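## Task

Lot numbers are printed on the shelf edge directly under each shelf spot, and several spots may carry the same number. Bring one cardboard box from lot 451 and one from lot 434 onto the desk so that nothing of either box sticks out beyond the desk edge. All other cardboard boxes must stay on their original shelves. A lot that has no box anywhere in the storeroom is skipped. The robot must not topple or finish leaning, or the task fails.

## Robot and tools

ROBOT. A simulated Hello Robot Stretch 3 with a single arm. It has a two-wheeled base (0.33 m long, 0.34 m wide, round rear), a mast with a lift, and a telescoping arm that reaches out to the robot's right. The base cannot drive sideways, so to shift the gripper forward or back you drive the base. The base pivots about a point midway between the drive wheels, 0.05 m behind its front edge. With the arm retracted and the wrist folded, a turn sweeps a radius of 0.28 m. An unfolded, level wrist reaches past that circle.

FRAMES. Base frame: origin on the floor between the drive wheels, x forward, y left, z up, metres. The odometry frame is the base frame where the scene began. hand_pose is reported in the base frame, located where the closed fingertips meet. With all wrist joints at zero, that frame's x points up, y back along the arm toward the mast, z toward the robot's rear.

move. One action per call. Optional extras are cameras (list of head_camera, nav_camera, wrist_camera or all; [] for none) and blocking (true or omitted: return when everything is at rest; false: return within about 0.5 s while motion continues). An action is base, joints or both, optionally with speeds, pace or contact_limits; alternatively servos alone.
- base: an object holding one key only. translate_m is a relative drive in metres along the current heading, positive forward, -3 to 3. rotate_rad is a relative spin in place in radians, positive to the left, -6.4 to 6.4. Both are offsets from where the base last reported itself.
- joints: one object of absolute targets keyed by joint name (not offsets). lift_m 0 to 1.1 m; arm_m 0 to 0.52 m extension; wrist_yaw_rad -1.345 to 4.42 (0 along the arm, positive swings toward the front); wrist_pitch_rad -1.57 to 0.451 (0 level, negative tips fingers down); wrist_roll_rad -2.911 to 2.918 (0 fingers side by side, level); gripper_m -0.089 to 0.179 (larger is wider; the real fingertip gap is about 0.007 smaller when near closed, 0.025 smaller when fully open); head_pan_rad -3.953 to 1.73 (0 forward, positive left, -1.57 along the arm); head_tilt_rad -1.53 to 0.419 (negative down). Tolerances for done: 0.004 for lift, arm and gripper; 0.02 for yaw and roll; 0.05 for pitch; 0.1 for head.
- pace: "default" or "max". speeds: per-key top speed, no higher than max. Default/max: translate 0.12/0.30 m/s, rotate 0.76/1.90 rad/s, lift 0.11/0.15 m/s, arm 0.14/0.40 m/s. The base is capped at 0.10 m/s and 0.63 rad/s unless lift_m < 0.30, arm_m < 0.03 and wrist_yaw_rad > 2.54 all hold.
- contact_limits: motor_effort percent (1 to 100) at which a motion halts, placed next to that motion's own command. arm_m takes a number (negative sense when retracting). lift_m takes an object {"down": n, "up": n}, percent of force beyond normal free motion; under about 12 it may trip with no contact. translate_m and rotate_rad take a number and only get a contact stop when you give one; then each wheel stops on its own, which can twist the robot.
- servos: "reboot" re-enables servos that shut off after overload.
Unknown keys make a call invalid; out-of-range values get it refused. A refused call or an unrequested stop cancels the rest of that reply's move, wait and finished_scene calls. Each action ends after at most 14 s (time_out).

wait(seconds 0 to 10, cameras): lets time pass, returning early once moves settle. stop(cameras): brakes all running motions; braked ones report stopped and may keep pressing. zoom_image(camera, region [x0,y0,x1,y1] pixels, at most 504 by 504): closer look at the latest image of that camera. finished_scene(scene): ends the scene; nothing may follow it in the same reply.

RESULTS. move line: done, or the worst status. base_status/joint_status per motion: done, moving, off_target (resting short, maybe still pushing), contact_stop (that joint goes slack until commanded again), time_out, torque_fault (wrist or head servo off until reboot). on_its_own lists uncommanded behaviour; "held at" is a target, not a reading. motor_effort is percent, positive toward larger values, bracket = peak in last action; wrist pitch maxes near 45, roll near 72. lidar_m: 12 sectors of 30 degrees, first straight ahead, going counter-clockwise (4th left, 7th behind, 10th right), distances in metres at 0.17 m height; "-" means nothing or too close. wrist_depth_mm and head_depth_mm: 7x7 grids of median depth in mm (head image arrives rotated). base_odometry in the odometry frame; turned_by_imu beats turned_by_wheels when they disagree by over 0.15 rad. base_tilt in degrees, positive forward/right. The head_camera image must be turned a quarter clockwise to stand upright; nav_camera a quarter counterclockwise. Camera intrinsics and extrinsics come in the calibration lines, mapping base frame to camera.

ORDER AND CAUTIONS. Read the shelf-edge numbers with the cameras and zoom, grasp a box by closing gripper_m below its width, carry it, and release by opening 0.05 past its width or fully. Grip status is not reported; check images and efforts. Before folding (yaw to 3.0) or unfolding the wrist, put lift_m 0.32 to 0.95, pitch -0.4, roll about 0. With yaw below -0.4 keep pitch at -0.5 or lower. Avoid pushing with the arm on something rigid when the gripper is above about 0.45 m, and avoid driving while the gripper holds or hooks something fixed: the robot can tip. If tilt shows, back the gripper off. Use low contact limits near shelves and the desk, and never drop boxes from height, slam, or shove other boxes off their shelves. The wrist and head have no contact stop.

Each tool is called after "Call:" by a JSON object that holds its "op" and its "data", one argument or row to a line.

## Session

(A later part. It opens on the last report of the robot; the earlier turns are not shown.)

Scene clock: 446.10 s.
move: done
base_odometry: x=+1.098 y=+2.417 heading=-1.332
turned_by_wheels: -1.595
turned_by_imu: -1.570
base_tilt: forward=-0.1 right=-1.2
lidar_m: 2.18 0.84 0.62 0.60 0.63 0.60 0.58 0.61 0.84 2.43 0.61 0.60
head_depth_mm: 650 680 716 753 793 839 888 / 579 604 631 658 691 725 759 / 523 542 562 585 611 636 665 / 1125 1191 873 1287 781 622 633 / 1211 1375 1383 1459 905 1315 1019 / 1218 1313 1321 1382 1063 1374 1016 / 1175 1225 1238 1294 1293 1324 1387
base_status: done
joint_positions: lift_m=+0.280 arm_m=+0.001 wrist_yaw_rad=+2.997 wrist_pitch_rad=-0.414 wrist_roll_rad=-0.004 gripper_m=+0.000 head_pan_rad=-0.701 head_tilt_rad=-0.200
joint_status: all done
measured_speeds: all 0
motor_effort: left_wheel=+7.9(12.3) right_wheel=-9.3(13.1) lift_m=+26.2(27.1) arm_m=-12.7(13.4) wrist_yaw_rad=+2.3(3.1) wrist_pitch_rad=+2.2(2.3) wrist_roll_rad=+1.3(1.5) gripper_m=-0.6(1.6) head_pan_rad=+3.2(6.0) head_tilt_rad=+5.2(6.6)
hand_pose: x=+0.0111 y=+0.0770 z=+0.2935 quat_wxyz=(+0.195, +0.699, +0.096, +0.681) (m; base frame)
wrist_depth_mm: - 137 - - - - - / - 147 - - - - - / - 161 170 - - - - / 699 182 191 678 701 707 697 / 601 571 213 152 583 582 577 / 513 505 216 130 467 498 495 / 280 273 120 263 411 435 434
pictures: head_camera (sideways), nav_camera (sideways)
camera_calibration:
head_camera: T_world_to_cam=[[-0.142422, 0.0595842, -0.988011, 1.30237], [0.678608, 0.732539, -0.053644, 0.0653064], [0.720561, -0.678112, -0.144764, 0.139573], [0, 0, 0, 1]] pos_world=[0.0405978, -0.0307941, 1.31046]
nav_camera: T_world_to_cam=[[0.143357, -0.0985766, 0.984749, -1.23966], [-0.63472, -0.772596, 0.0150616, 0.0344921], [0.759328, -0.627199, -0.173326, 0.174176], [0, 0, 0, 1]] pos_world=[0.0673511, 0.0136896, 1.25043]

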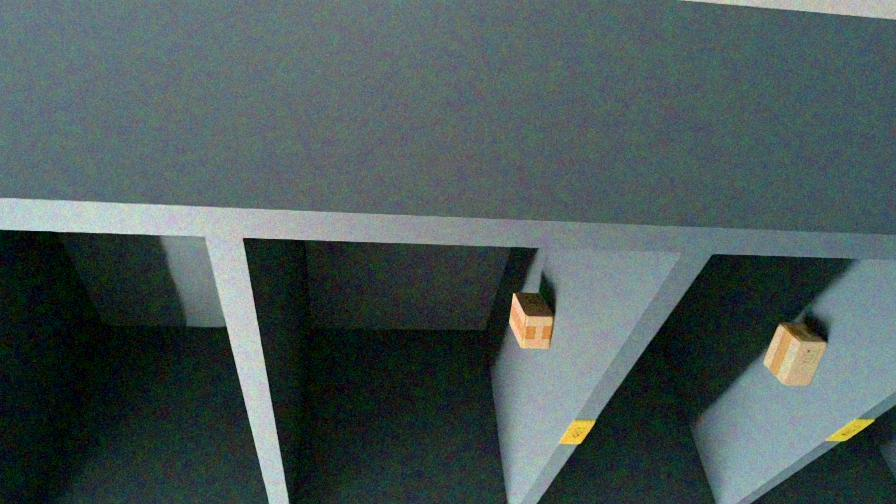

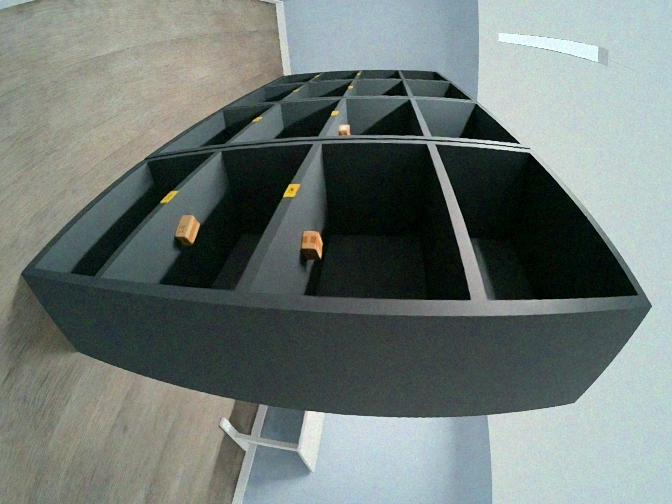

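Call:
{"op": "zoom_image", "data": {
  "camera": "head_camera",
  "region": [545, 400, 615, 460]
}}

Call:
{"op": "zoom_image", "data": {
  "camera": "head_camera",
  "region": [816, 400, 886, 460]
}}

Call:
{"op": "zoom_image", "data": {
  "camera": "nav_camera",
  "region": [280, 60, 370, 140]
}}

Call:
{"op": "move", "data": {
  "base": {"translate_m": 0.75},
  "joints": {"head_pan_rad": -1.3, "head_tilt_rad": -0.4},
  "pace": "max",
  "cameras": ["nav_camera","head_camera"]
}}

Scaled by 7.200 from the camera's 896x504 image, which has a finer 1280x720 frame.

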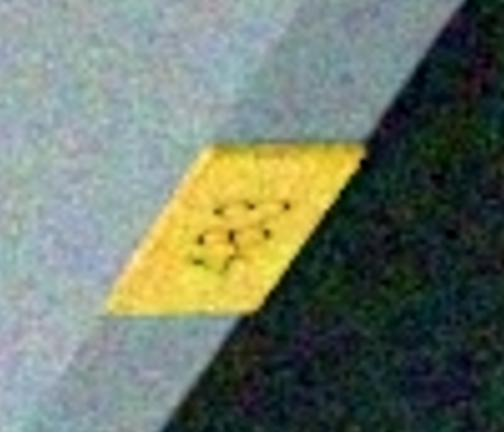

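Scaled by 7.200 from the camera's 896x504 image, which has a finer 1280x720 frame.

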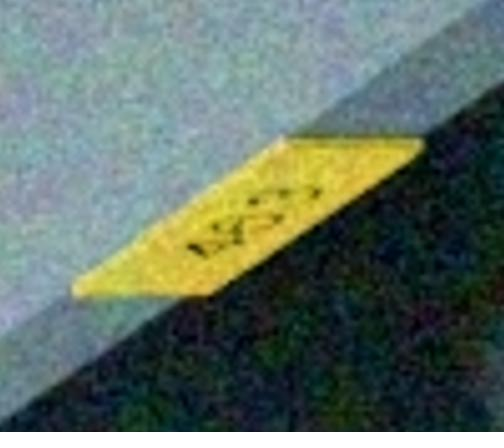

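Scaled by 5.600 from the camera's 672x504 image, which has a finer 792x594 frame.

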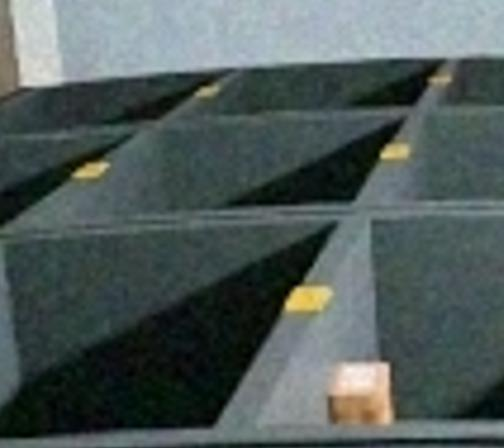

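Scene clock: 458.23 s.
move: done
base_odometry: x=+1.276 y=+1.688 heading=-1.332
turned_by_wheels: +0.000
turned_by_imu: +0.001
base_tilt: forward=-0.3 right=-1.1
lidar_m: 2.12 0.81 0.60 0.59 0.61 0.84 1.33 1.38 0.50 0.87 0.78 0.71
head_depth_mm: 436 732 779 815 602 458 846 / 442 755 799 838 598 474 843 / 449 778 827 862 593 492 836 / 458 801 853 884 587 945 835 / 466 827 883 908 581 974 828 / 477 852 915 897 577 1003 825 / 487 851 901 866 572 981 825
base_status: done
joint_positions: lift_m=+0.280 arm_m=+0.001 wrist_yaw_rad=+2.998 wrist_pitch_rad=-0.414 wrist_roll_rad=-0.004 gripper_m=+0.000 head_pan_rad=-1.300 head_tilt_rad=-0.400
joint_status: all done
measured_speeds: all 0
motor_effort: left_wheel=-0.8(13.4) right_wheel=+5.2(13.8) lift_m=+25.0(25.6) arm_m=-9.2(11.6) wrist_yaw_rad=+1.5(2.7) wrist_pitch_rad=+2.1(2.3) wrist_roll_rad=+1.2(1.5) gripper_m=-1.1(1.6) head_pan_rad=+3.1(5.6) head_tilt_rad=-4.1(7.3)
hand_pose: x=+0.0110 y=+0.0770 z=+0.2935 quat_wxyz=(+0.195, +0.699, +0.096, +0.681) (m; base frame)
wrist_depth_mm: 540 137 - - - - - / - 147 - - - - - / - 161 170 - - - - / 690 182 191 690 696 706 700 / 599 574 212 153 591 582 582 / 509 512 218 130 475 497 498 / 279 272 120 263 417 433 431
pictures: head_camera (sideways), nav_camera (sideways)
camera_calibration:
head_camera: T_world_to_cam=[[-0.135572, 0.315608, -0.939155, 1.23848], [0.970516, 0.232978, -0.0618059, 0.0741889], [0.199296, -0.919844, -0.337888, 0.394078], [0, 0, 0, 1]] pos_world=[0.0173631, -0.045667, 1.30086]
nav_camera: T_world_to_cam=[[0.113992, -0.347244, 0.930821, -1.16905], [-0.959269, -0.282231, 0.0121897, 0.0401608], [0.258474, -0.894297, -0.365273, 0.427078], [0, 0, 0, 1]] pos_world=[0.0613996, -0.0126765, 1.24369]

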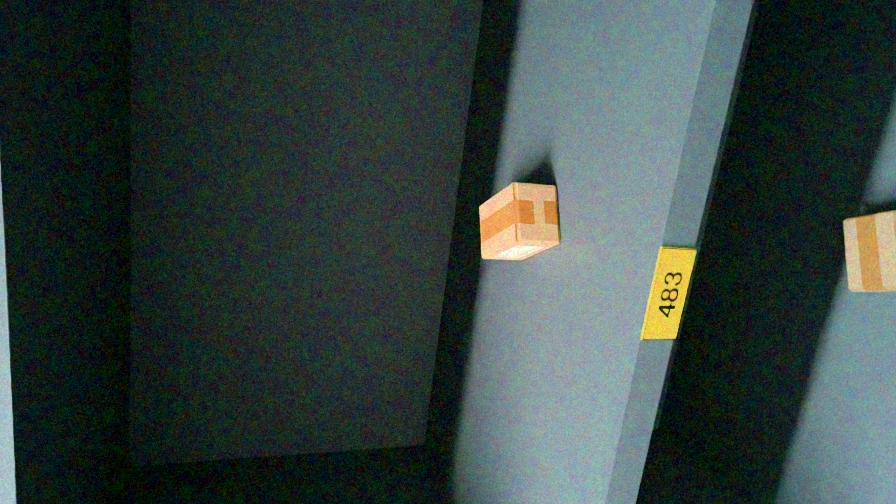

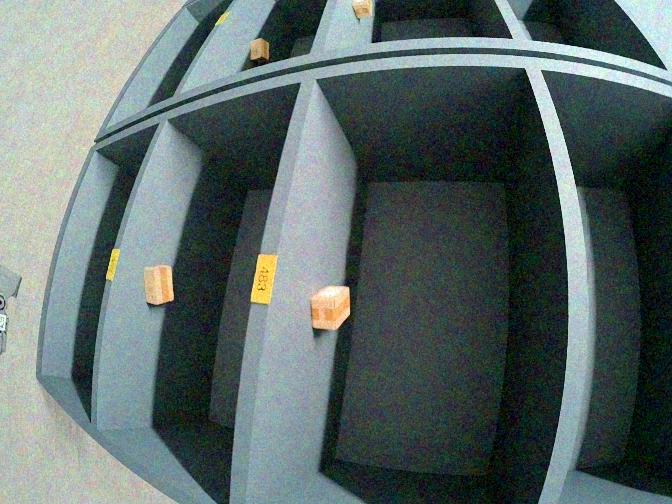

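Call:
{"op": "zoom_image", "data": {
  "camera": "nav_camera",
  "region": [90, 240, 140, 290]
}}

Call:
{"op": "move", "data": {
  "base": {"translate_m": 0.5},
  "joints": {"head_pan_rad": -1.0, "head_tilt_rad": -0.4},
  "pace": "max",
  "cameras": ["nav_camera","head_camera"]
}}

Scaled by 10.080 from the camera's 672x504 image, which has a finer 792x594 frame.

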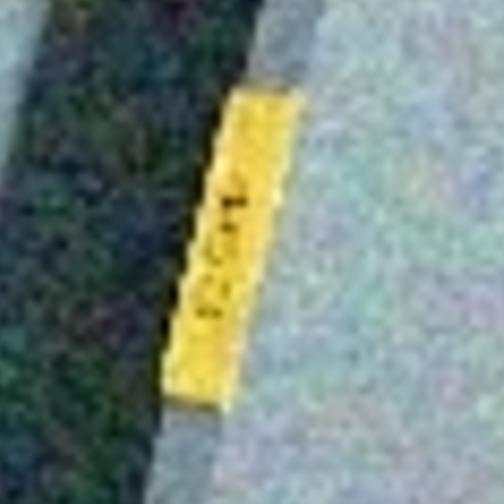

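Scene clock: 467.37 s.
move: done
base_odometry: x=+1.394 y=+1.202 heading=-1.332
turned_by_wheels: +0.000
turned_by_imu: +0.000
base_tilt: forward=-0.3 right=-1.2
lidar_m: 1.98 0.80 0.59 0.57 0.60 0.83 1.82 0.88 0.91 0.44 0.45 1.09
head_depth_mm: 345 366 395 419 429 452 502 / 445 819 858 431 457 499 537 / 453 870 923 932 590 985 816 / 460 932 999 921 589 1055 832 / 471 1006 1065 906 646 1013 830 / 538 1082 1164 794 1220 1013 851 / 561 1087 1156 819 1236 1037 1199
base_status: done
joint_positions: lift_m=+0.280 arm_m=+0.001 wrist_yaw_rad=+2.998 wrist_pitch_rad=-0.414 wrist_roll_rad=-0.004 gripper_m=+0.000 head_pan_rad=-0.999 head_tilt_rad=-0.400
joint_status: all done
measured_speeds: all 0
motor_effort: left_wheel=+6.7(13.0) right_wheel=+0.5(14.2) lift_m=+30.3(30.7) arm_m=-6.4(8.3) wrist_yaw_rad=+2.1(3.1) wrist_pitch_rad=+2.2(2.3) wrist_roll_rad=+1.3(1.6) gripper_m=-1.1(1.5) head_pan_rad=-3.1(4.4) head_tilt_rad=-3.3(4.8)
hand_pose: x=+0.0110 y=+0.0770 z=+0.2935 quat_wxyz=(+0.195, +0.699, +0.096, +0.681) (m; base frame)
wrist_depth_mm: 532 137 543 - - - - / - 147 - - - - - / - 161 170 - - - - / 671 182 191 688 681 701 692 / 602 579 212 152 577 582 578 / 503 508 218 131 475 498 493 / 281 273 120 263 413 431 433
pictures: head_camera (sideways), nav_camera (sideways)
camera_calibration:
head_camera: T_world_to_cam=[[-0.223118, 0.261182, -0.93915, 1.23901], [0.857695, 0.510429, -0.0618141, 0.0748287], [0.463225, -0.819296, -0.3379, 0.392479], [0, 0, 0, 1]] pos_world=[0.0304595, -0.0402448, 1.30086]
nav_camera: T_world_to_cam=[[0.211871, -0.297791, 0.930823, -1.16966], [-0.832351, -0.554115, 0.0121836, 0.0393864], [0.512155, -0.777352, -0.365268, 0.425508], [0, 0, 0, 1]] pos_world=[0.0626746, 0.00428025, 1.24369]

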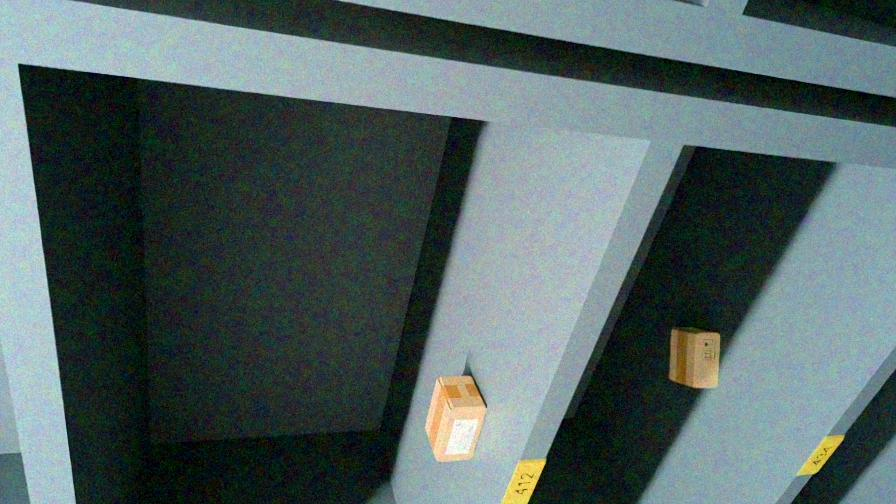

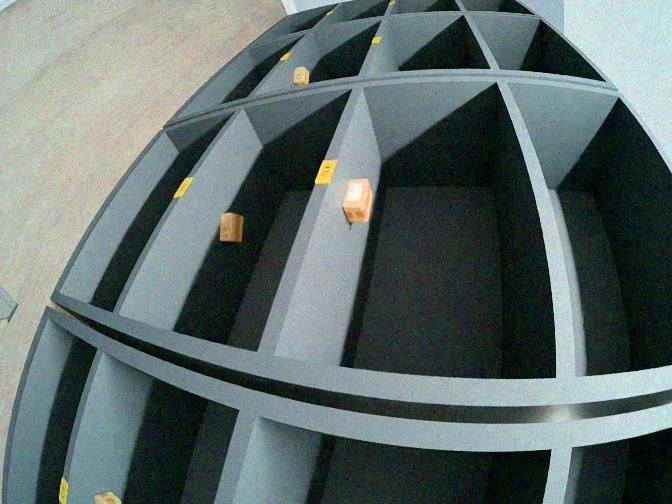

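Call:
{"op": "zoom_image", "data": {
  "camera": "head_camera",
  "region": [790, 420, 860, 490]
}}

Call:
{"op": "zoom_image", "data": {
  "camera": "head_camera",
  "region": [650, 310, 740, 410]
}}

Scaled by 7.200 from the camera's 896x504 image, which has a finer 1280x720 frame.

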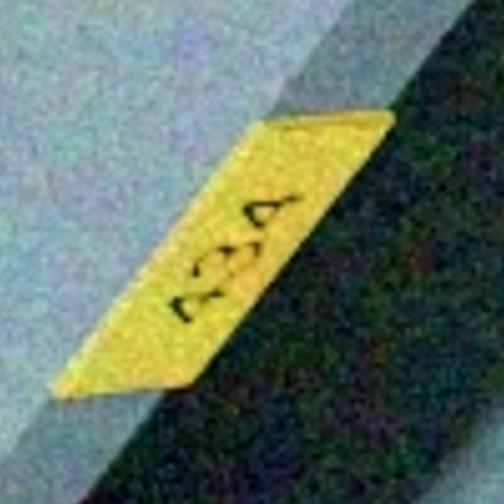

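Scaled by 5.040 from the camera's 896x504 image, which has a finer 1280x720 frame.

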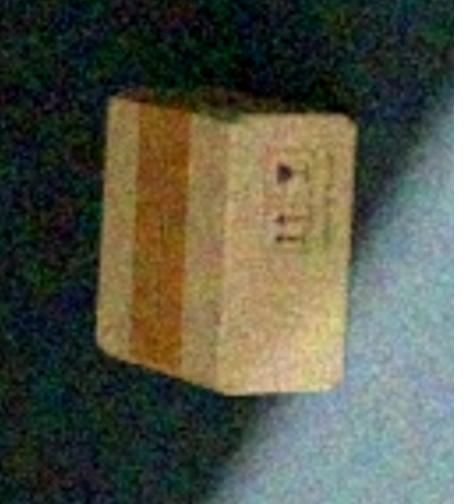

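Call:
{"op": "move", "data": {
  "base": {"translate_m": 0.33},
  "joints": {"lift_m": 0.6, "head_pan_rad": -1.5, "head_tilt_rad": -0.6},
  "pace": "max"
}}

Call:
{"op": "move", "data": {
  "joints": {"wrist_yaw_rad": 0.6, "gripper_m": 0.179},
  "pace": "max",
  "cameras": ["wrist_camera","head_camera"]
}}

Scene clock: 489.30 s.
move: done
base_odometry: x=+1.472 y=+0.881 heading=-1.332
turned_by_wheels: +0.000
turned_by_imu: +0.000
base_tilt: forward=-0.2 right=-1.2
lidar_m: 2.06 0.79 0.59 0.57 0.59 0.82 2.15 1.18 0.47 0.66 0.93 0.80
head_depth_mm: 682 644 605 546 515 604 717 / 711 779 825 596 684 785 745 / 717 785 833 589 1023 873 781 / 721 792 839 584 1013 870 780 / 727 801 851 579 1010 865 780 / 735 809 853 571 1030 860 1070 / 742 819 844 563 1030 853 1071
base_status: done
joint_positions: lift_m=+0.600 arm_m=+0.001 wrist_yaw_rad=+2.998 wrist_pitch_rad=-0.415 wrist_roll_rad=-0.004 gripper_m=+0.000 head_pan_rad=-1.500 head_tilt_rad=-0.600
joint_status: all done
measured_speeds: all 0
motor_effort: left_wheel=+4.4(13.6) right_wheel=-1.3(10.7) lift_m=+23.7(35.7) arm_m=-2.9(5.5) wrist_yaw_rad=+2.6(3.1) wrist_pitch_rad=+2.3(2.4) wrist_roll_rad=+1.2(1.4) gripper_m=-1.0(1.5) head_pan_rad=+3.0(5.4) head_tilt_rad=+3.1(6.3)
hand_pose: x=+0.0110 y=+0.0769 z=+0.6134 quat_wxyz=(+0.195, +0.699, +0.096, +0.681) (m; base frame)
wrist_depth_mm: 534 137 535 - - - - / - 147 - - - - - / - 161 170 - - - - / - 178 188 - - - - / - - 206 147 - - - / - 835 217 131 128 872 874 / 804 796 124 758 736 778 774
pictures: none

Scene clock: 491.63 s.
move: done
base_odometry: x=+1.472 y=+0.881 heading=-1.332
turned_by_wheels: +0.000
turned_by_imu: +0.000
base_tilt: forward=-0.3 right=-1.0
lidar_m: 2.06 0.79 0.59 0.57 0.60 0.82 2.15 1.18 0.47 0.67 0.93 0.81
head_depth_mm: 682 645 605 546 514 604 716 / 712 779 824 595 685 785 743 / 717 784 835 593 1020 874 765 / 721 792 843 583 1014 869 759 / 729 801 849 580 1010 862 779 / 734 807 855 574 1030 860 1071 / 742 816 845 563 1030 858 1068
base_status: not commanded
joint_positions: lift_m=+0.600 arm_m=+0.001 wrist_yaw_rad=+0.603 wrist_pitch_rad=-0.415 wrist_roll_rad=-0.004 gripper_m=+0.179 head_pan_rad=-1.500 head_tilt_rad=-0.600
joint_status: all done
measured_speeds: all 0
motor_effort: left_wheel=+4.6(4.8) right_wheel=-2.0(2.0) lift_m=+27.7(27.8) arm_m=-2.2(3.7) wrist_yaw_rad=-2.9(8.5) wrist_pitch_rad=+2.3(2.4) wrist_roll_rad=+1.4(1.5) gripper_m=+0.9(83.3) head_pan_rad=+3.1(4.1) head_tilt_rad=+3.4(4.6)
hand_pose: x=+0.1060 y=-0.3307 z=+0.6134 quat_wxyz=(+0.705, +0.345, -0.616, +0.067) (m; base frame)
wrist_depth_mm: 547 - - - - - - / - - - 482 477 515 508 / - 525 442 441 433 436 430 / - - 392 361 344 342 340 / - 147 928 333 296 284 283 / 123 144 - - - 259 240 / 746 768 754 - - - 105
pictures: head_camera (sideways), wrist_camera
camera_calibration:
head_camera: T_world_to_cam=[[-0.083002, 0.515541, -0.852835, 1.12556], [0.996526, 0.0487449, -0.0675203, 0.0814521], [0.00676182, -0.855477, -0.517796, 0.629387], [0, 0, 0, 1]] pos_world=[0.00799857, -0.0458155, 1.29131]
wrist_camera: T_world_to_cam=[[-0.800976, -0.598296, -0.0218999, -0.0928916], [-0.331652, 0.473863, -0.815758, 0.724834], [0.498442, -0.64614, -0.577979, 0.254174], [0, 0, 0, 1]] pos_world=[0.0392977, -0.234817, 0.736162]

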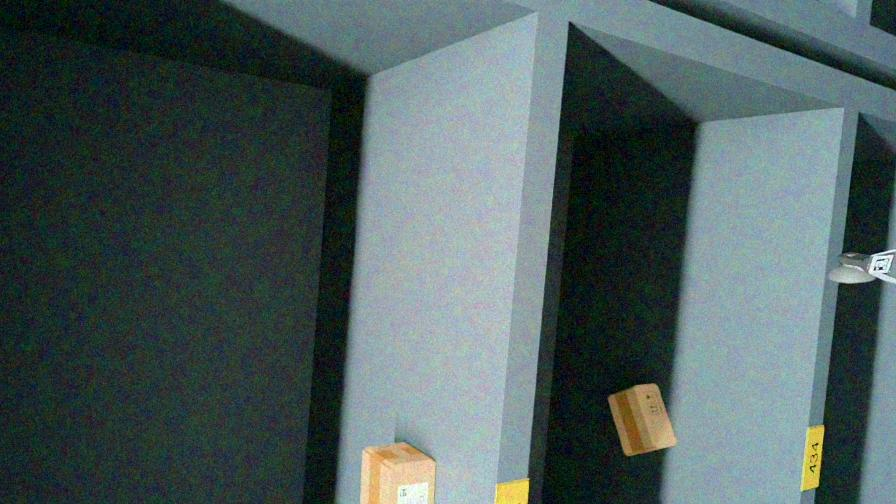

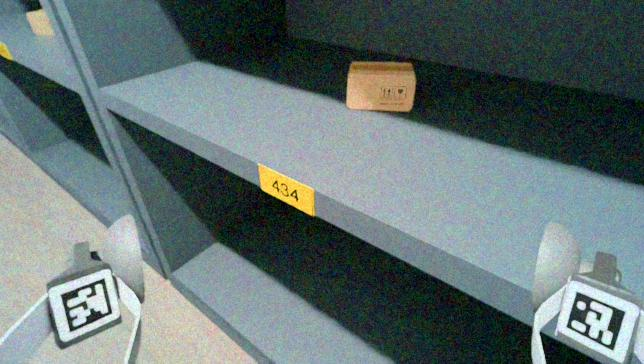

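Call:
{"op": "move", "data": {
  "base": {"translate_m": 0.121},
  "joints": {"lift_m": 0.53, "wrist_yaw_rad": 0.478, "wrist_pitch_rad": -0.27, "wrist_roll_rad": 0}
}}

Call:
{"op": "move", "data": {
  "joints": {"arm_m": 0.195},
  "contact_limits": {"arm_m": 35},
  "cameras": ["wrist_camera"]
}}

Scene clock: 512.87 s.
move: done
base_odometry: x=+1.500 y=+0.764 heading=-1.332
turned_by_wheels: +0.000
turned_by_imu: +0.000
base_tilt: forward=-0.4 right=-1.3
lidar_m: 2.04 0.79 0.59 0.57 0.59 0.82 2.27 1.24 0.52 0.89 0.77 0.71
head_depth_mm: 709 776 831 605 796 834 755 / 712 781 840 598 997 880 770 / 720 786 841 592 1020 874 783 / 726 795 844 587 1016 865 762 / 731 802 851 565 1013 864 778 / 739 812 858 562 1033 860 1067 / 743 821 850 571 1031 859 1074
base_status: done
joint_positions: lift_m=+0.530 arm_m=+0.001 wrist_yaw_rad=+0.481 wrist_pitch_rad=-0.291 wrist_roll_rad=-0.004 gripper_m=+0.179 head_pan_rad=-1.500 head_tilt_rad=-0.600
joint_status: all done
measured_speeds: all 0
motor_effort: left_wheel=+3.6(11.4) right_wheel=+9.0(9.0) lift_m=+23.3(30.5) arm_m=+0.4(1.3) wrist_yaw_rad=-2.9(5.8) wrist_pitch_rad=+3.3(6.3) wrist_roll_rad=+1.2(2.8) gripper_m=+0.2(1.0) head_pan_rad=+3.2(3.9) head_tilt_rad=+4.4(4.4)
hand_pose: x=+0.0889 y=-0.3571 z=+0.5721 quat_wxyz=(+0.705, +0.266, -0.653, +0.067) (m; base frame)
wrist_depth_mm: 428 492 - - - - - / 457 497 - - 398 545 - / 495 429 428 424 405 420 420 / - 397 333 306 304 302 301 / - 143 - 279 255 238 247 / 123 126 813 - - 226 195 / 742 743 - - - - 105
pictures: none

Scene clock: 515.53 s.
move: done
base_odometry: x=+1.500 y=+0.764 heading=-1.332
turned_by_wheels: +0.000
turned_by_imu: +0.000
base_tilt: forward=-0.4 right=-1.2
lidar_m: 2.04 0.79 0.58 0.57 0.59 0.82 2.27 1.24 0.52 0.89 0.77 0.71
head_depth_mm: 708 773 830 603 797 837 756 / 713 782 839 597 1000 878 731 / 721 786 838 592 1021 873 544 / 724 797 844 586 1013 868 615 / 730 805 849 566 1011 868 780 / 737 810 859 559 1036 860 1076 / 745 818 847 569 1031 855 1067
base_status: not commanded
joint_positions: lift_m=+0.530 arm_m=+0.195 wrist_yaw_rad=+0.481 wrist_pitch_rad=-0.291 wrist_roll_rad=-0.004 gripper_m=+0.179 head_pan_rad=-1.500 head_tilt_rad=-0.600
joint_status: all done
measured_speeds: all 0
motor_effort: left_wheel=+3.9(4.1) right_wheel=+9.1(9.7) lift_m=+26.7(26.7) arm_m=+12.7(14.9) wrist_yaw_rad=-3.0(4.8) wrist_pitch_rad=+3.4(3.5) wrist_roll_rad=+1.2(1.4) gripper_m=+0.5(1.2) head_pan_rad=+3.0(3.7) head_tilt_rad=+2.8(4.0)
contact_limits: arm_m 35 (drawing in: default 31, maximum 55; extending or still: default 40, maximum 69)
hand_pose: x=+0.0889 y=-0.5515 z=+0.5721 quat_wxyz=(+0.705, +0.266, -0.653, +0.067) (m; base frame)
wrist_depth_mm: 420 489 - - - - - / 433 496 - - - - - / 423 429 425 275 390 385 359 / 310 308 306 264 274 301 299 / 241 229 238 238 237 237 246 / - 141 197 196 196 188 194 / 158 167 167 166 166 160 107
pictures: wrist_camera
camera_calibration:
wrist_camera: T_world_to_cam=[[-0.866798, -0.498369, -0.0170284, -0.181466], [-0.222759, 0.417538, -0.880932, 0.786603], [0.446139, -0.759796, -0.472937, -0.0219856], [0, 0, 0, 1]] pos_world=[0.0277367, -0.435578, 0.679455]

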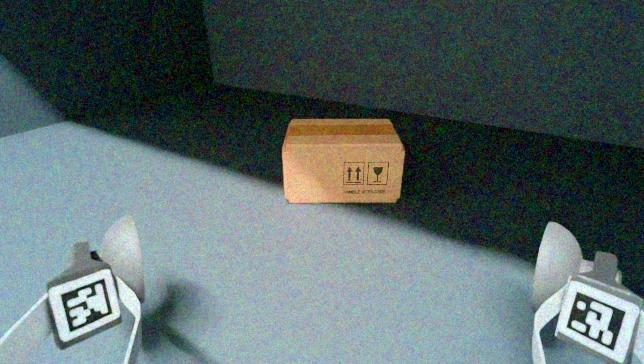

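Call:
{"op": "move", "data": {
  "base": {"translate_m": 0.057},
  "joints": {"lift_m": 0.524, "arm_m": 0.315},
  "contact_limits": {"arm_m": 35},
  "cameras": ["wrist_camera"]
}}

Scene clock: 525.03 s.
move: done
base_odometry: x=+1.514 y=+0.708 heading=-1.332
turned_by_wheels: +0.000
turned_by_imu: +0.000
base_tilt: forward=-0.2 right=-1.1
lidar_m: 2.04 0.79 0.58 0.57 0.59 0.82 2.32 0.61 0.56 0.89 0.69 0.67
head_depth_mm: 707 774 832 603 951 886 773 / 715 782 842 596 998 878 566 / 720 789 839 590 1022 655 746 / 724 796 846 570 1015 730 780 / 733 801 853 560 1007 842 776 / 736 812 858 570 1033 857 1073 / 743 821 847 569 1026 858 1070
base_status: done
joint_positions: lift_m=+0.524 arm_m=+0.315 wrist_yaw_rad=+0.481 wrist_pitch_rad=-0.291 wrist_roll_rad=-0.004 gripper_m=+0.179 head_pan_rad=-1.500 head_tilt_rad=-0.600
joint_status: all done
measured_speeds: all 0
motor_effort: left_wheel=+4.1(8.5) right_wheel=+8.7(12.4) lift_m=+25.4(28.3) arm_m=+13.5(14.9) wrist_yaw_rad=-3.9(4.4) wrist_pitch_rad=+3.4(3.6) wrist_roll_rad=+1.3(1.5) gripper_m=+0.7(1.0) head_pan_rad=+2.9(3.7) head_tilt_rad=+2.6(3.6)
contact_limits: arm_m 35 (drawing in: default 31, maximum 55; extending or still: default 40, maximum 69)
hand_pose: x=+0.0889 y=-0.6715 z=+0.5661 quat_wxyz=(+0.705, +0.266, -0.653, +0.067) (m; base frame)
wrist_depth_mm: 375 441 - - - - - / 382 461 - - - - - / 380 403 402 373 346 - - / 293 292 293 291 290 287 270 / 241 219 159 145 151 226 224 / 123 175 138 138 135 185 185 / 151 155 151 149 150 153 107
pictures: wrist_camera
camera_calibration:
wrist_camera: T_world_to_cam=[[-0.86678, -0.498398, -0.0170458, -0.241378], [-0.222692, 0.417422, -0.881003, 0.831404], [0.446206, -0.759841, -0.472803, -0.116115], [0, 0, 0, 1]] pos_world=[0.0277366, -0.555578, 0.673455]

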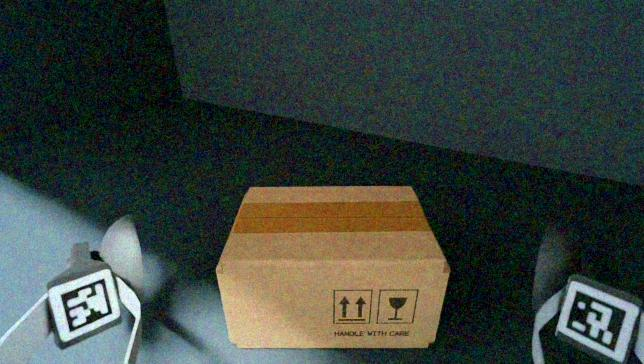

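Call:
{"op": "move", "data": {
  "joints": {"gripper_m": 0.05}
}}

Call:
{"op": "move", "data": {
  "joints": {"lift_m": 0.59}
}}

Call:
{"op": "move", "data": {
  "joints": {"arm_m": 0.0},
  "cameras": ["wrist_camera"]
}}

Scene clock: 531.37 s.
move: done
base_odometry: x=+1.514 y=+0.708 heading=-1.332
turned_by_wheels: +0.000
turned_by_imu: +0.000
base_tilt: forward=-0.3 right=-1.1
lidar_m: 2.04 0.79 0.58 0.57 0.59 0.82 2.32 0.61 0.55 0.89 0.69 0.67
head_depth_mm: 707 777 828 603 952 887 772 / 714 781 842 597 994 880 566 / 720 789 838 591 1020 655 747 / 725 798 845 571 1013 729 778 / 731 805 852 560 1007 840 776 / 736 809 859 572 1034 862 1070 / 744 819 847 569 1029 857 1070
base_status: not commanded
joint_positions: lift_m=+0.524 arm_m=+0.315 wrist_yaw_rad=+0.481 wrist_pitch_rad=-0.289 wrist_roll_rad=-0.004 gripper_m=+0.051 head_pan_rad=-1.500 head_tilt_rad=-0.600
joint_status: all done
measured_speeds: all 0
motor_effort: left_wheel=+3.5(4.5) right_wheel=+9.1(9.1) lift_m=+30.2(31.3) arm_m=+10.6(11.7) wrist_yaw_rad=-3.5(4.3) wrist_pitch_rad=+3.1(3.6) wrist_roll_rad=+1.1(1.4) gripper_m=-16.1(88.9) head_pan_rad=+2.6(3.5) head_tilt_rad=+2.3(3.0)
contact_limits: arm_m 35 (drawing in: default 31, maximum 55; extending or still: default 40, maximum 69)
hand_pose: x=+0.0890 y=-0.6717 z=+0.5665 quat_wxyz=(+0.705, +0.266, -0.654, +0.068) (m; base frame)
wrist_depth_mm: 376 447 - - - - - / 385 459 - - - - - / 383 409 408 376 348 - - / 297 295 293 294 291 288 271 / 230 231 149 145 145 227 226 / 190 189 135 137 134 180 186 / 166 123 150 150 150 149 163
pictures: none

Scene clock: 532.80 s.
move: done
base_odometry: x=+1.514 y=+0.708 heading=-1.332
turned_by_wheels: +0.000
turned_by_imu: +0.000
base_tilt: forward=-0.3 right=-1.2
lidar_m: 2.04 0.79 0.58 0.57 0.59 0.82 2.32 0.61 0.56 0.89 0.69 0.67
head_depth_mm: 707 775 831 603 956 884 773 / 714 783 843 598 998 616 483 / 720 788 837 590 1023 613 784 / 727 798 842 570 891 693 781 / 730 805 855 560 972 855 777 / 737 811 857 570 1034 860 1068 / 743 820 848 569 1026 854 1071
base_status: not commanded
joint_positions: lift_m=+0.590 arm_m=+0.315 wrist_yaw_rad=+0.481 wrist_pitch_rad=-0.293 wrist_roll_rad=-0.004 gripper_m=+0.051 head_pan_rad=-1.500 head_tilt_rad=-0.600
joint_status: all done
measured_speeds: all 0
motor_effort: left_wheel=+4.0(4.4) right_wheel=+8.5(8.6) lift_m=+31.3(33.1) arm_m=+9.9(10.7) wrist_yaw_rad=-3.7(4.2) wrist_pitch_rad=+3.8(4.0) wrist_roll_rad=+0.9(1.3) gripper_m=-15.9(16.4) head_pan_rad=+2.2(3.0) head_tilt_rad=+1.8(3.1)
contact_limits: arm_m 35 (drawing in: default 31, maximum 55; extending or still: default 40, maximum 69)
hand_pose: x=+0.0888 y=-0.6713 z=+0.6316 quat_wxyz=(+0.706, +0.267, -0.653, +0.067) (m; base frame)
wrist_depth_mm: 373 444 - - - - - / 387 461 - - - - - / 398 473 - - - - - / 401 429 431 183 183 - - / 337 348 150 146 147 317 305 / 277 278 134 136 134 264 272 / 241 220 150 149 151 219 232
pictures: none

Scene clock: 536.33 s.
move: done
base_odometry: x=+1.514 y=+0.708 heading=-1.332
turned_by_wheels: +0.000
turned_by_imu: +0.000
base_tilt: forward=-0.3 right=-1.2
lidar_m: 2.04 0.79 0.58 0.57 0.59 0.82 2.32 0.62 0.55 0.89 0.69 0.67
head_depth_mm: 707 776 831 604 951 887 777 / 715 783 841 597 995 878 772 / 722 790 841 593 1024 874 784 / 725 797 843 570 1016 871 777 / 732 806 854 560 1008 863 614 / 738 812 860 569 1038 860 755 / 745 821 847 569 1027 855 1074
base_status: not commanded
joint_positions: lift_m=+0.590 arm_m=+0.001 wrist_yaw_rad=+0.481 wrist_pitch_rad=-0.293 wrist_roll_rad=-0.004 gripper_m=+0.051 head_pan_rad=-1.500 head_tilt_rad=-0.600
joint_status: all done
measured_speeds: all 0
motor_effort: left_wheel=+3.6(4.3) right_wheel=+8.1(8.8) lift_m=+30.7(32.1) arm_m=-12.6(14.6) wrist_yaw_rad=-2.8(4.2) wrist_pitch_rad=+3.8(4.0) wrist_roll_rad=+1.2(1.6) gripper_m=-15.7(16.3) head_pan_rad=+2.3(3.1) head_tilt_rad=+1.9(2.8)
hand_pose: x=+0.0887 y=-0.3569 z=+0.6316 quat_wxyz=(+0.706, +0.267, -0.653, +0.066) (m; base frame)
wrist_depth_mm: 401 456 - - - - - / 440 472 - - - - - / 455 484 - - 514 540 505 / - 460 429 431 424 425 425 / - 512 149 146 146 334 332 / 959 - 134 136 135 266 275 / 871 124 147 149 148 239 234
pictures: wrist_camera
camera_calibration:
wrist_camera: T_world_to_cam=[[-0.866947, -0.498108, -0.0170793, -0.0834603], [-0.2236, 0.419342, -0.879861, 0.757783], [0.445427, -0.758974, -0.474924, 0.155686], [0, 0, 0, 1]] pos_world=[0.0277382, -0.241181, 0.739257]

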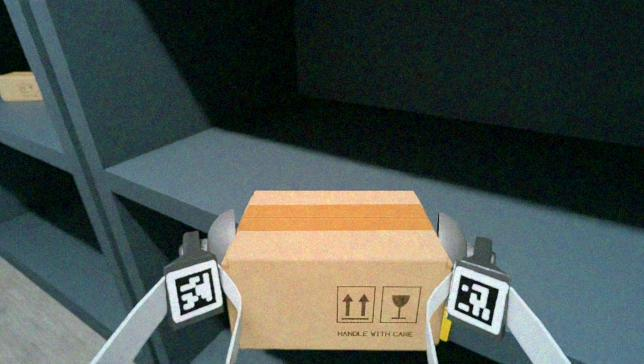

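Call:
{"op": "move", "data": {
  "base": {"translate_m": -0.9},
  "joints": {"wrist_yaw_rad": 1.4},
  "pace": "max"
}}

Call:
{"op": "move", "data": {
  "base": {"translate_m": -0.85},
  "pace": "max"
}}

Call:
{"op": "move", "data": {
  "base": {"rotate_rad": 1.595},
  "joints": {"head_pan_rad": -3.14},
  "cameras": ["nav_camera"]
}}

Scene clock: 564.87 s.
move: done
base_odometry: x=+1.301 y=+1.583 heading=-1.333
turned_by_wheels: +0.000
turned_by_imu: -0.001
base_tilt: forward=-0.3 right=-1.2
lidar_m: 2.11 0.81 0.60 0.58 0.61 0.84 1.43 0.59 0.57 0.87 0.64 0.62
head_depth_mm: 694 759 814 603 502 884 754 / 698 767 821 598 995 879 750 / 702 773 835 591 988 873 767 / 709 779 828 582 985 814 760 / 716 786 837 579 1003 869 775 / 724 794 843 573 1001 859 773 / 728 801 847 568 999 856 1067
base_status: done
joint_positions: lift_m=+0.590 arm_m=+0.001 wrist_yaw_rad=+1.397 wrist_pitch_rad=-0.293 wrist_roll_rad=-0.004 gripper_m=+0.051 head_pan_rad=-1.500 head_tilt_rad=-0.600
joint_status: all done
measured_speeds: all 0
motor_effort: left_wheel=-5.8(10.8) right_wheel=-3.8(14.7) lift_m=+29.5(31.4) arm_m=+12.9(13.7) wrist_yaw_rad=+1.5(8.2) wrist_pitch_rad=+3.9(4.0) wrist_roll_rad=+1.1(1.5) gripper_m=-15.8(16.6) head_pan_rad=+1.5(2.8) head_tilt_rad=+0.4(2.1)
hand_pose: x=+0.2134 y=-0.1868 z=+0.6316 quat_wxyz=(+0.603, +0.528, -0.468, +0.372) (m; base frame)
wrist_depth_mm: - - - - - 385 369 / - - - - - 394 393 / - - - - - - - / - - - - - - - / - - 150 147 146 153 318 / 977 123 134 136 135 - 294 / 845 791 150 149 148 - -
pictures: none

Scene clock: 574.33 s.
move: done
base_odometry: x=+1.100 y=+2.409 heading=-1.332
turned_by_wheels: +0.000
turned_by_imu: -0.001
base_tilt: forward=-0.3 right=-1.1
lidar_m: 2.17 0.84 0.62 0.60 0.63 0.61 0.59 0.62 0.86 2.47 0.60 0.59
head_depth_mm: 2425 2262 2111 1997 1792 1494 1246 / 2569 2855 3075 2497 1868 1487 1243 / 2609 2861 3136 2481 1859 1475 1234 / 2615 2898 3122 2440 1832 1474 1234 / 2645 2888 3175 2414 1832 1465 1217 / 2696 2787 3118 2386 1819 1449 1221 / 2687 2848 3150 2282 1103 1155 1158
base_status: done
joint_positions: lift_m=+0.590 arm_m=+0.001 wrist_yaw_rad=+1.397 wrist_pitch_rad=-0.293 wrist_roll_rad=-0.004 gripper_m=+0.051 head_pan_rad=-1.500 head_tilt_rad=-0.600
joint_status: not commanded
measured_speeds: all 0
motor_effort: left_wheel=-0.2(11.8) right_wheel=-10.3(14.4) lift_m=+28.2(30.0) arm_m=+12.5(13.9) wrist_yaw_rad=+0.3(3.5) wrist_pitch_rad=+3.9(4.0) wrist_roll_rad=+1.3(1.5) gripper_m=-15.9(16.3) head_pan_rad=+1.0(2.3) head_tilt_rad=-0.8(1.5)
hand_pose: x=+0.2134 y=-0.1868 z=+0.6316 quat_wxyz=(+0.603, +0.528, -0.468, +0.372) (m; base frame)
wrist_depth_mm: - - - - - - - / - - - - - 776 - / - - - - - - - / - - - - - - - / - - 150 147 147 - - / - 123 134 136 135 - - / 841 803 150 150 149 - -
pictures: none

Scene clock: 577.97 s.
move: done
base_odometry: x=+1.100 y=+2.409 heading=+0.262
turned_by_wheels: +1.595
turned_by_imu: +1.570
base_tilt: forward=-0.3 right=-1.2
lidar_m: 0.60 0.63 0.61 0.59 0.62 0.86 2.61 0.59 0.60 2.10 0.82 0.62
head_depth_mm: 1844 1791 1726 1665 1640 1457 1246 / 2558 2739 2575 2270 1864 1490 1237 / 2623 2860 3117 2482 1860 1477 1236 / 2589 2851 3141 2467 1843 1474 1236 / 2618 2887 3129 2457 1824 1463 1217 / 2671 2836 3135 2396 1809 1459 1217 / 2639 2763 3132 2363 1789 1336 1190
base_status: done
joint_positions: lift_m=+0.590 arm_m=+0.001 wrist_yaw_rad=+1.397 wrist_pitch_rad=-0.293 wrist_roll_rad=-0.004 gripper_m=+0.051 head_pan_rad=-3.141 head_tilt_rad=-0.600
joint_status: all done
measured_speeds: all 0
motor_effort: left_wheel=-9.7(12.5) right_wheel=+9.1(12.1) lift_m=+26.8(28.4) arm_m=+3.9(13.3) wrist_yaw_rad=+1.0(3.3) wrist_pitch_rad=+3.9(4.0) wrist_roll_rad=+1.2(1.5) gripper_m=-15.4(16.4) head_pan_rad=+3.4(4.6) head_tilt_rad=-0.5(1.6)
hand_pose: x=+0.2134 y=-0.1868 z=+0.6316 quat_wxyz=(+0.603, +0.528, -0.468, +0.372) (m; base frame)
wrist_depth_mm: 438 448 454 470 481 488 503 / 467 479 492 497 510 531 532 / 499 512 522 529 542 - - / 526 540 543 184 - - - / - - 147 147 146 - - / - - 134 136 135 - - / - - 147 149 149 125 812
pictures: nav_camera (sideways)
camera_calibration:
nav_camera: T_world_to_cam=[[-0.542467, -0.0173558, 0.839898, -1.04646], [-0.0183178, 0.999793, 0.00882893, 0.0388457], [-0.839877, -0.0105957, -0.542673, 0.664631], [0, 0, 0, 1]] pos_world=[-0.00875006, -0.0499576, 1.23925]

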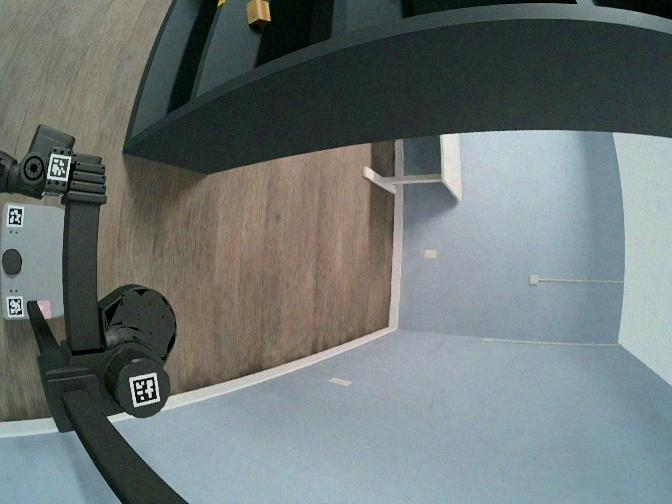

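Call:
{"op": "move", "data": {
  "base": {"translate_m": -0.92},
  "pace": "max"
}}

Call:
{"op": "move", "data": {
  "base": {"translate_m": -0.92},
  "joints": {"head_pan_rad": -1.57, "head_tilt_rad": -0.5},
  "pace": "max"
}}

Call:
{"op": "move", "data": {
  "base": {"rotate_rad": -1.595},
  "joints": {"lift_m": 0.75}
}}

Call:
{"op": "move", "data": {
  "base": {"translate_m": 1.0},
  "joints": {"wrist_yaw_rad": 0.89},
  "cameras": ["head_camera"]
}}

Scene clock: 594.67 s.
move: done
base_odometry: x=+0.212 y=+2.170 heading=+0.262
turned_by_wheels: +0.000
turned_by_imu: -0.001
base_tilt: forward=-0.3 right=-1.2
lidar_m: 1.51 0.85 0.63 0.62 0.64 0.90 2.23 1.96 2.71 0.41 0.42 0.59
head_depth_mm: 1808 1873 1800 1747 1691 1480 1248 / 1842 2006 2243 2376 1881 1483 1237 / 1844 2044 2267 2414 1841 1481 1238 / 1870 2050 2257 2415 1828 1477 1226 / 1852 2034 2261 2458 1825 1463 1224 / 1861 2045 2263 2410 1806 1459 1217 / 1864 2051 2293 2215 1805 1446 1215
base_status: done
joint_positions: lift_m=+0.590 arm_m=+0.001 wrist_yaw_rad=+1.397 wrist_pitch_rad=-0.293 wrist_roll_rad=-0.004 gripper_m=+0.051 head_pan_rad=-3.140 head_tilt_rad=-0.600
joint_status: not commanded
measured_speeds: all 0
motor_effort: left_wheel=-6.7(13.0) right_wheel=-2.3(11.6) lift_m=+25.4(27.9) arm_m=-12.7(13.7) wrist_yaw_rad=+1.4(3.6) wrist_pitch_rad=+3.9(4.0) wrist_roll_rad=+1.2(1.5) gripper_m=-15.6(16.3) head_pan_rad=+3.4(4.0) head_tilt_rad=-1.7(2.3)
hand_pose: x=+0.2134 y=-0.1868 z=+0.6316 quat_wxyz=(+0.603, +0.528, -0.468, +0.372) (m; base frame)
wrist_depth_mm: - - - - - - 271 / - - - - - - 274 / - - - - - - 275 / - - - - - - 269 / - - 149 146 147 - 282 / - 123 134 136 135 - 283 / 870 796 150 149 149 - 275
pictures: none

Scene clock: 604.83 s.
move: done
base_odometry: x=-0.677 y=+1.932 heading=+0.262
turned_by_wheels: +0.000
turned_by_imu: -0.001
base_tilt: forward=-0.5 right=-1.2
lidar_m: 2.25 0.89 0.66 0.64 0.67 0.94 1.32 1.16 1.70 3.40 1.32 1.03
head_depth_mm: 3342 3618 3598 2702 2049 1636 1323 / 3350 3694 3779 3000 2110 1623 1323 / 3403 3681 3913 2977 2094 1594 1311 / 3331 3582 3842 2943 2075 1597 1295 / 3352 3629 - 2937 2066 1590 1297 / 3167 3391 3581 2904 2039 1582 1292 / 2510 2554 2620 2544 2034 1571 1283
base_status: done
joint_positions: lift_m=+0.590 arm_m=+0.001 wrist_yaw_rad=+1.397 wrist_pitch_rad=-0.293 wrist_roll_rad=-0.004 gripper_m=+0.051 head_pan_rad=-1.570 head_tilt_rad=-0.500
joint_status: all done
measured_speeds: all 0
motor_effort: left_wheel=-4.3(13.1) right_wheel=-5.6(11.6) lift_m=+25.3(25.6) arm_m=-11.5(12.9) wrist_yaw_rad=+1.8(3.2) wrist_pitch_rad=+3.9(4.0) wrist_roll_rad=+1.2(1.5) gripper_m=-15.7(16.5) head_pan_rad=-3.3(5.2) head_tilt_rad=+4.1(6.2)
hand_pose: x=+0.2134 y=-0.1868 z=+0.6316 quat_wxyz=(+0.603, +0.528, -0.468, +0.372) (m; base frame)
wrist_depth_mm: - - - - 815 - - / - - - - 876 - - / - - - - 944 - - / - - - - - - - / - - 150 146 146 - - / - 124 134 136 135 938 962 / 887 780 150 149 151 785 826
pictures: none

Scene clock: 608.47 s.
move: done
base_odometry: x=-0.677 y=+1.932 heading=-1.332
turned_by_wheels: -1.595
turned_by_imu: -1.570
base_tilt: forward=-0.2 right=-1.2
lidar_m: 3.45 1.34 1.04 2.35 0.90 0.66 0.64 0.67 0.93 1.32 1.16 1.52
head_depth_mm: 1092 1181 1288 1405 1563 1582 1327 / 1097 1174 1283 1404 1562 1616 1317 / 1094 1181 1282 1412 1559 1611 1315 / 1095 1177 1285 1419 1556 1608 1302 / 1095 1179 1293 1418 1561 1593 1307 / 1095 1182 1294 1413 1573 1587 1286 / 1097 1187 1296 1426 1563 1576 1286
base_status: done
joint_positions: lift_m=+0.750 arm_m=+0.001 wrist_yaw_rad=+1.397 wrist_pitch_rad=-0.293 wrist_roll_rad=-0.004 gripper_m=+0.051 head_pan_rad=-1.570 head_tilt_rad=-0.500
joint_status: all done
measured_speeds: all 0
motor_effort: left_wheel=+8.4(12.1) right_wheel=-10.7(13.1) lift_m=+29.8(35.7) arm_m=-13.3(13.7) wrist_yaw_rad=+1.2(3.4) wrist_pitch_rad=+3.8(4.0) wrist_roll_rad=+1.2(1.5) gripper_m=-16.0(16.2) head_pan_rad=-2.7(3.6) head_tilt_rad=+3.8(4.8)
hand_pose: x=+0.2134 y=-0.1868 z=+0.7915 quat_wxyz=(+0.603, +0.528, -0.468, +0.372) (m; base frame)
wrist_depth_mm: - - - - - - - / - - - - - - - / - - - - - - - / - - - - - - - / - - 150 146 146 - - / - 123 134 136 135 - - / - - 150 149 151 964 -
pictures: none

Scene clock: 619.60 s.
move: done
base_odometry: x=-0.441 y=+0.960 heading=-1.332
turned_by_wheels: +0.000
turned_by_imu: +0.000
base_tilt: forward=-0.3 right=-1.2
lidar_m: 2.64 1.32 0.97 0.94 0.98 1.69 1.63 1.70 0.92 0.91 0.87 1.35
head_depth_mm: 1107 1196 1303 1423 1510 786 1322 / 1105 1200 1301 1371 946 778 1319 / 1114 1194 1308 1353 940 774 1271 / 1108 1190 1302 1339 935 771 1303 / 1111 1199 1313 1317 927 766 1299 / 1107 1204 1303 1306 921 761 1290 / 1112 1200 1315 1291 913 782 1260
base_status: done
joint_positions: lift_m=+0.750 arm_m=+0.001 wrist_yaw_rad=+0.893 wrist_pitch_rad=-0.293 wrist_roll_rad=-0.004 gripper_m=+0.051 head_pan_rad=-1.570 head_tilt_rad=-0.500
joint_status: all done
measured_speeds: all 0
motor_effort: left_wheel=+2.8(12.0) right_wheel=+7.2(10.7) lift_m=+25.0(29.5) arm_m=-6.7(13.4) wrist_yaw_rad=-2.3(7.0) wrist_pitch_rad=+3.9(4.0) wrist_roll_rad=+1.3(1.5) gripper_m=-15.5(16.3) head_pan_rad=-1.4(3.3) head_tilt_rad=+1.7(4.5)
hand_pose: x=+0.1642 y=-0.2951 z=+0.7915 quat_wxyz=(+0.677, +0.395, -0.585, +0.209) (m; base frame)
wrist_depth_mm: - - - - - - - / - - - 914 - - - / - - - - - - - / - - - - 183 - - / - - 149 147 146 - - / - 123 134 136 135 - - / - - 149 149 151 965 -
pictures: head_camera (sideways)
camera_calibration:
head_camera: T_world_to_cam=[[-0.0465384, 0.432123, -0.900613, 1.18768], [0.997503, -0.0278389, -0.0649025, 0.0779936], [-0.053118, -0.901385, -0.429748, 0.515207], [0, 0, 0, 1]] pos_world=[0.00484085, -0.0466536, 1.29612]

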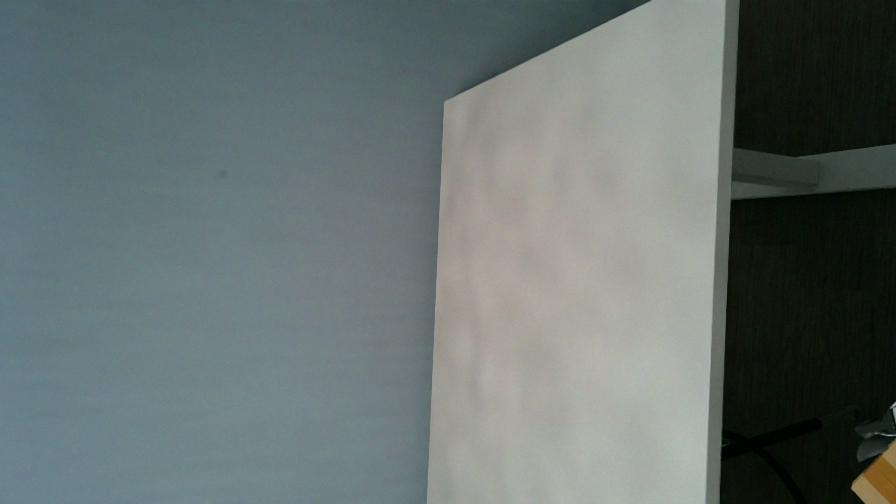

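Call:
{"op": "move", "data": {
  "joints": {"arm_m": 0.48},
  "contact_limits": {"arm_m": 35}
}}

Call:
{"op": "move", "data": {
  "joints": {"lift_m": 0.72},
  "speeds": {"lift_m": 0.05},
  "cameras": ["head_camera"]
}}

Call:
{"op": "move", "data": {
  "joints": {"lift_m": 0.70},
  "speeds": {"lift_m": 0.02},
  "contact_limits": {"lift_m": {"down": 14}},
  "cameras": ["wrist_camera"]
}}

Scene clock: 635.77 s.
move: done
base_odometry: x=-0.441 y=+0.960 heading=-1.332
turned_by_wheels: +0.000
turned_by_imu: +0.000
base_tilt: forward=-0.3 right=-1.1
lidar_m: 2.64 1.31 0.98 0.94 0.99 1.68 1.63 1.70 0.92 0.91 0.87 1.35
head_depth_mm: 1105 1198 1298 1422 1517 786 1292 / 1109 1194 1299 1371 946 416 356 / 1109 1198 1308 1349 656 774 1276 / 1105 1203 1299 1335 714 769 1311 / 1111 1204 1305 1316 821 763 1302 / 1110 1196 1308 1297 855 762 1284 / 1111 1197 1309 1299 912 782 1262
base_status: not commanded
joint_positions: lift_m=+0.750 arm_m=+0.480 wrist_yaw_rad=+0.893 wrist_pitch_rad=-0.294 wrist_roll_rad=-0.004 gripper_m=+0.051 head_pan_rad=-1.570 head_tilt_rad=-0.500
joint_status: all done
measured_speeds: all 0
motor_effort: left_wheel=+3.1(3.4) right_wheel=+6.1(7.6) lift_m=+26.0(26.7) arm_m=+13.0(15.2) wrist_yaw_rad=-3.2(4.5) wrist_pitch_rad=+3.9(4.0) wrist_roll_rad=+1.3(1.5) gripper_m=-15.8(16.3) head_pan_rad=-0.1(2.0) head_tilt_rad=+0.0(2.3)
contact_limits: arm_m 35 (drawing in: default 31, maximum 55; extending or still: default 40, maximum 69)
hand_pose: x=+0.1642 y=-0.7745 z=+0.7915 quat_wxyz=(+0.677, +0.395, -0.585, +0.209) (m; base frame)
wrist_depth_mm: - - - - - - - / - 702 - - - - - / - - - - - - - / - - - 183 - - - / - - 147 146 146 - - / - - 134 136 135 - - / - - 147 149 148 - -
pictures: none

Scene clock: 636.90 s.
move: done
base_odometry: x=-0.441 y=+0.960 heading=-1.332
turned_by_wheels: +0.000
turned_by_imu: +0.000
base_tilt: forward=-0.3 right=-1.2
lidar_m: 2.64 1.31 0.98 0.94 0.98 1.68 1.63 1.70 0.92 0.91 0.87 1.35
head_depth_mm: 1103 1198 1298 1428 1508 787 1327 / 1104 1195 1300 1370 954 471 379 / 1110 1198 1299 1343 657 745 1279 / 1109 1198 1308 1332 712 769 1301 / 1111 1199 1309 1325 790 766 1298 / 1109 1202 1294 1299 871 759 1287 / 1118 1206 1312 1285 914 784 1260
base_status: not commanded
joint_positions: lift_m=+0.720 arm_m=+0.480 wrist_yaw_rad=+0.893 wrist_pitch_rad=-0.294 wrist_roll_rad=-0.004 gripper_m=+0.051 head_pan_rad=-1.570 head_tilt_rad=-0.500
joint_status: all done
measured_speeds: all 0
motor_effort: left_wheel=+2.9(3.3) right_wheel=+6.7(7.4) lift_m=+24.0(26.8) arm_m=+11.5(13.2) wrist_yaw_rad=-2.5(3.9) wrist_pitch_rad=+3.9(4.0) wrist_roll_rad=+1.3(1.4) gripper_m=-15.8(16.1) head_pan_rad=+0.1(1.0) head_tilt_rad=+0.7(0.9)
contact_limits: arm_m 35 (drawing in: default 31, maximum 55; extending or still: default 40, maximum 69)
hand_pose: x=+0.1641 y=-0.7745 z=+0.7615 quat_wxyz=(+0.677, +0.395, -0.585, +0.209) (m; base frame)
wrist_depth_mm: - - - - - - - / - 638 - - - - - / - - - - - - - / - - - 183 - - - / - - 147 147 146 - - / - - 134 136 135 - - / - - 147 149 148 - -
pictures: head_camera (sideways)
camera_calibration:
head_camera: T_world_to_cam=[[-0.0465384, 0.432123, -0.900613, 1.18768], [0.997503, -0.0278389, -0.0649025, 0.0779936], [-0.053118, -0.901385, -0.429748, 0.515207], [0, 0, 0, 1]] pos_world=[0.00484085, -0.0466536, 1.29612]

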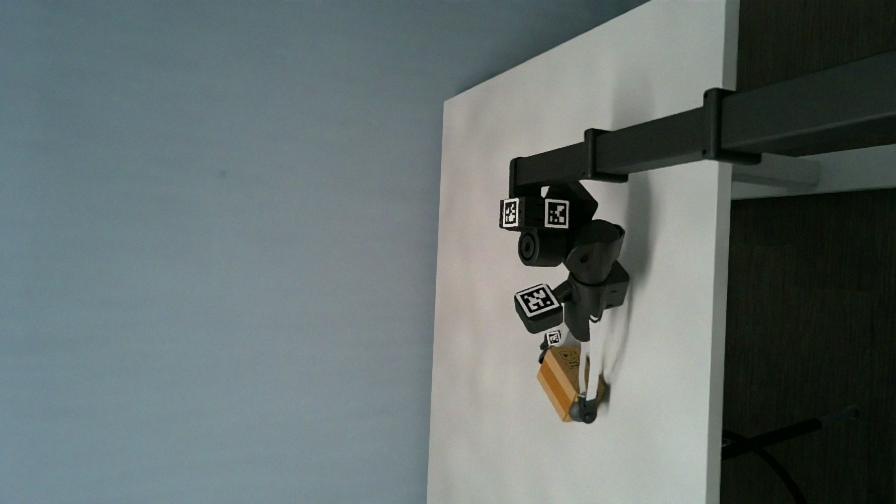

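Scene clock: 638.30 s.
move: done
base_odometry: x=-0.441 y=+0.960 heading=-1.332
turned_by_wheels: +0.000
turned_by_imu: +0.000
base_tilt: forward=-0.4 right=-1.1
lidar_m: 2.64 1.31 0.97 0.94 0.98 1.69 1.63 1.70 0.92 0.91 0.87 1.35
head_depth_mm: 1108 1198 1305 1430 1517 784 1328 / 1111 1197 1304 1377 942 708 389 / 1106 1190 1303 1355 686 724 1269 / 1109 1199 1308 1340 714 771 1303 / 1107 1203 1307 1322 823 764 1309 / 1112 1204 1310 1304 876 761 1293 / 1113 1200 1302 1299 914 781 1261
base_status: not commanded
joint_positions: lift_m=+0.700 arm_m=+0.480 wrist_yaw_rad=+0.893 wrist_pitch_rad=-0.251 wrist_roll_rad=-0.004 gripper_m=+0.051 head_pan_rad=-1.570 head_tilt_rad=-0.500
joint_status: all done
measured_speeds: all 0
motor_effort: left_wheel=+3.0(3.3) right_wheel=+6.5(7.4) lift_m=+21.8(25.3) arm_m=+9.3(11.7) wrist_yaw_rad=-2.8(4.2) wrist_pitch_rad=-3.9(4.3) wrist_roll_rad=+1.3(1.3) gripper_m=-16.0(16.3) head_pan_rad=-0.5(0.9) head_tilt_rad=-0.2(1.1)
contact_limits: arm_m 35 (drawing in: default 31, maximum 55; extending or still: default 40, maximum 69); lift_m down 14 (down: maximum 72; up: maximum 65)
hand_pose: x=+0.1672 y=-0.7770 z=+0.7517 quat_wxyz=(+0.673, +0.382, -0.593, +0.224) (m; base frame)
wrist_depth_mm: - - - - - - - / - 651 - - - - - / - - - - - - - / - - - 178 - - - / - - 145 144 147 - - / - - 134 136 135 - - / - - 148 148 148 110 -
pictures: wrist_camera
camera_calibration:
wrist_camera: T_world_to_cam=[[-0.594343, -0.804064, -0.0153999, -0.507165], [-0.343695, 0.27127, -0.899047, 0.97654], [0.727069, -0.52905, -0.43758, -0.0375426], [0, 0, 0, 1]] pos_world=[0.0614979, -0.692561, 0.853717]

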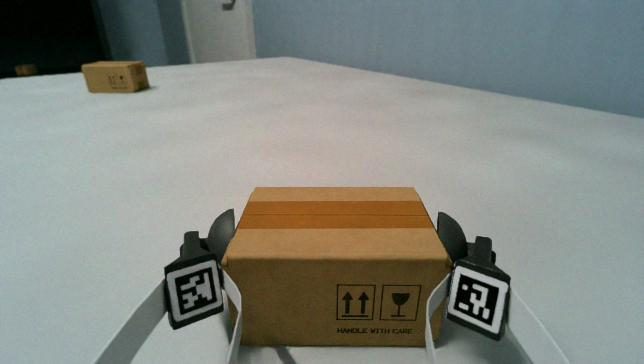

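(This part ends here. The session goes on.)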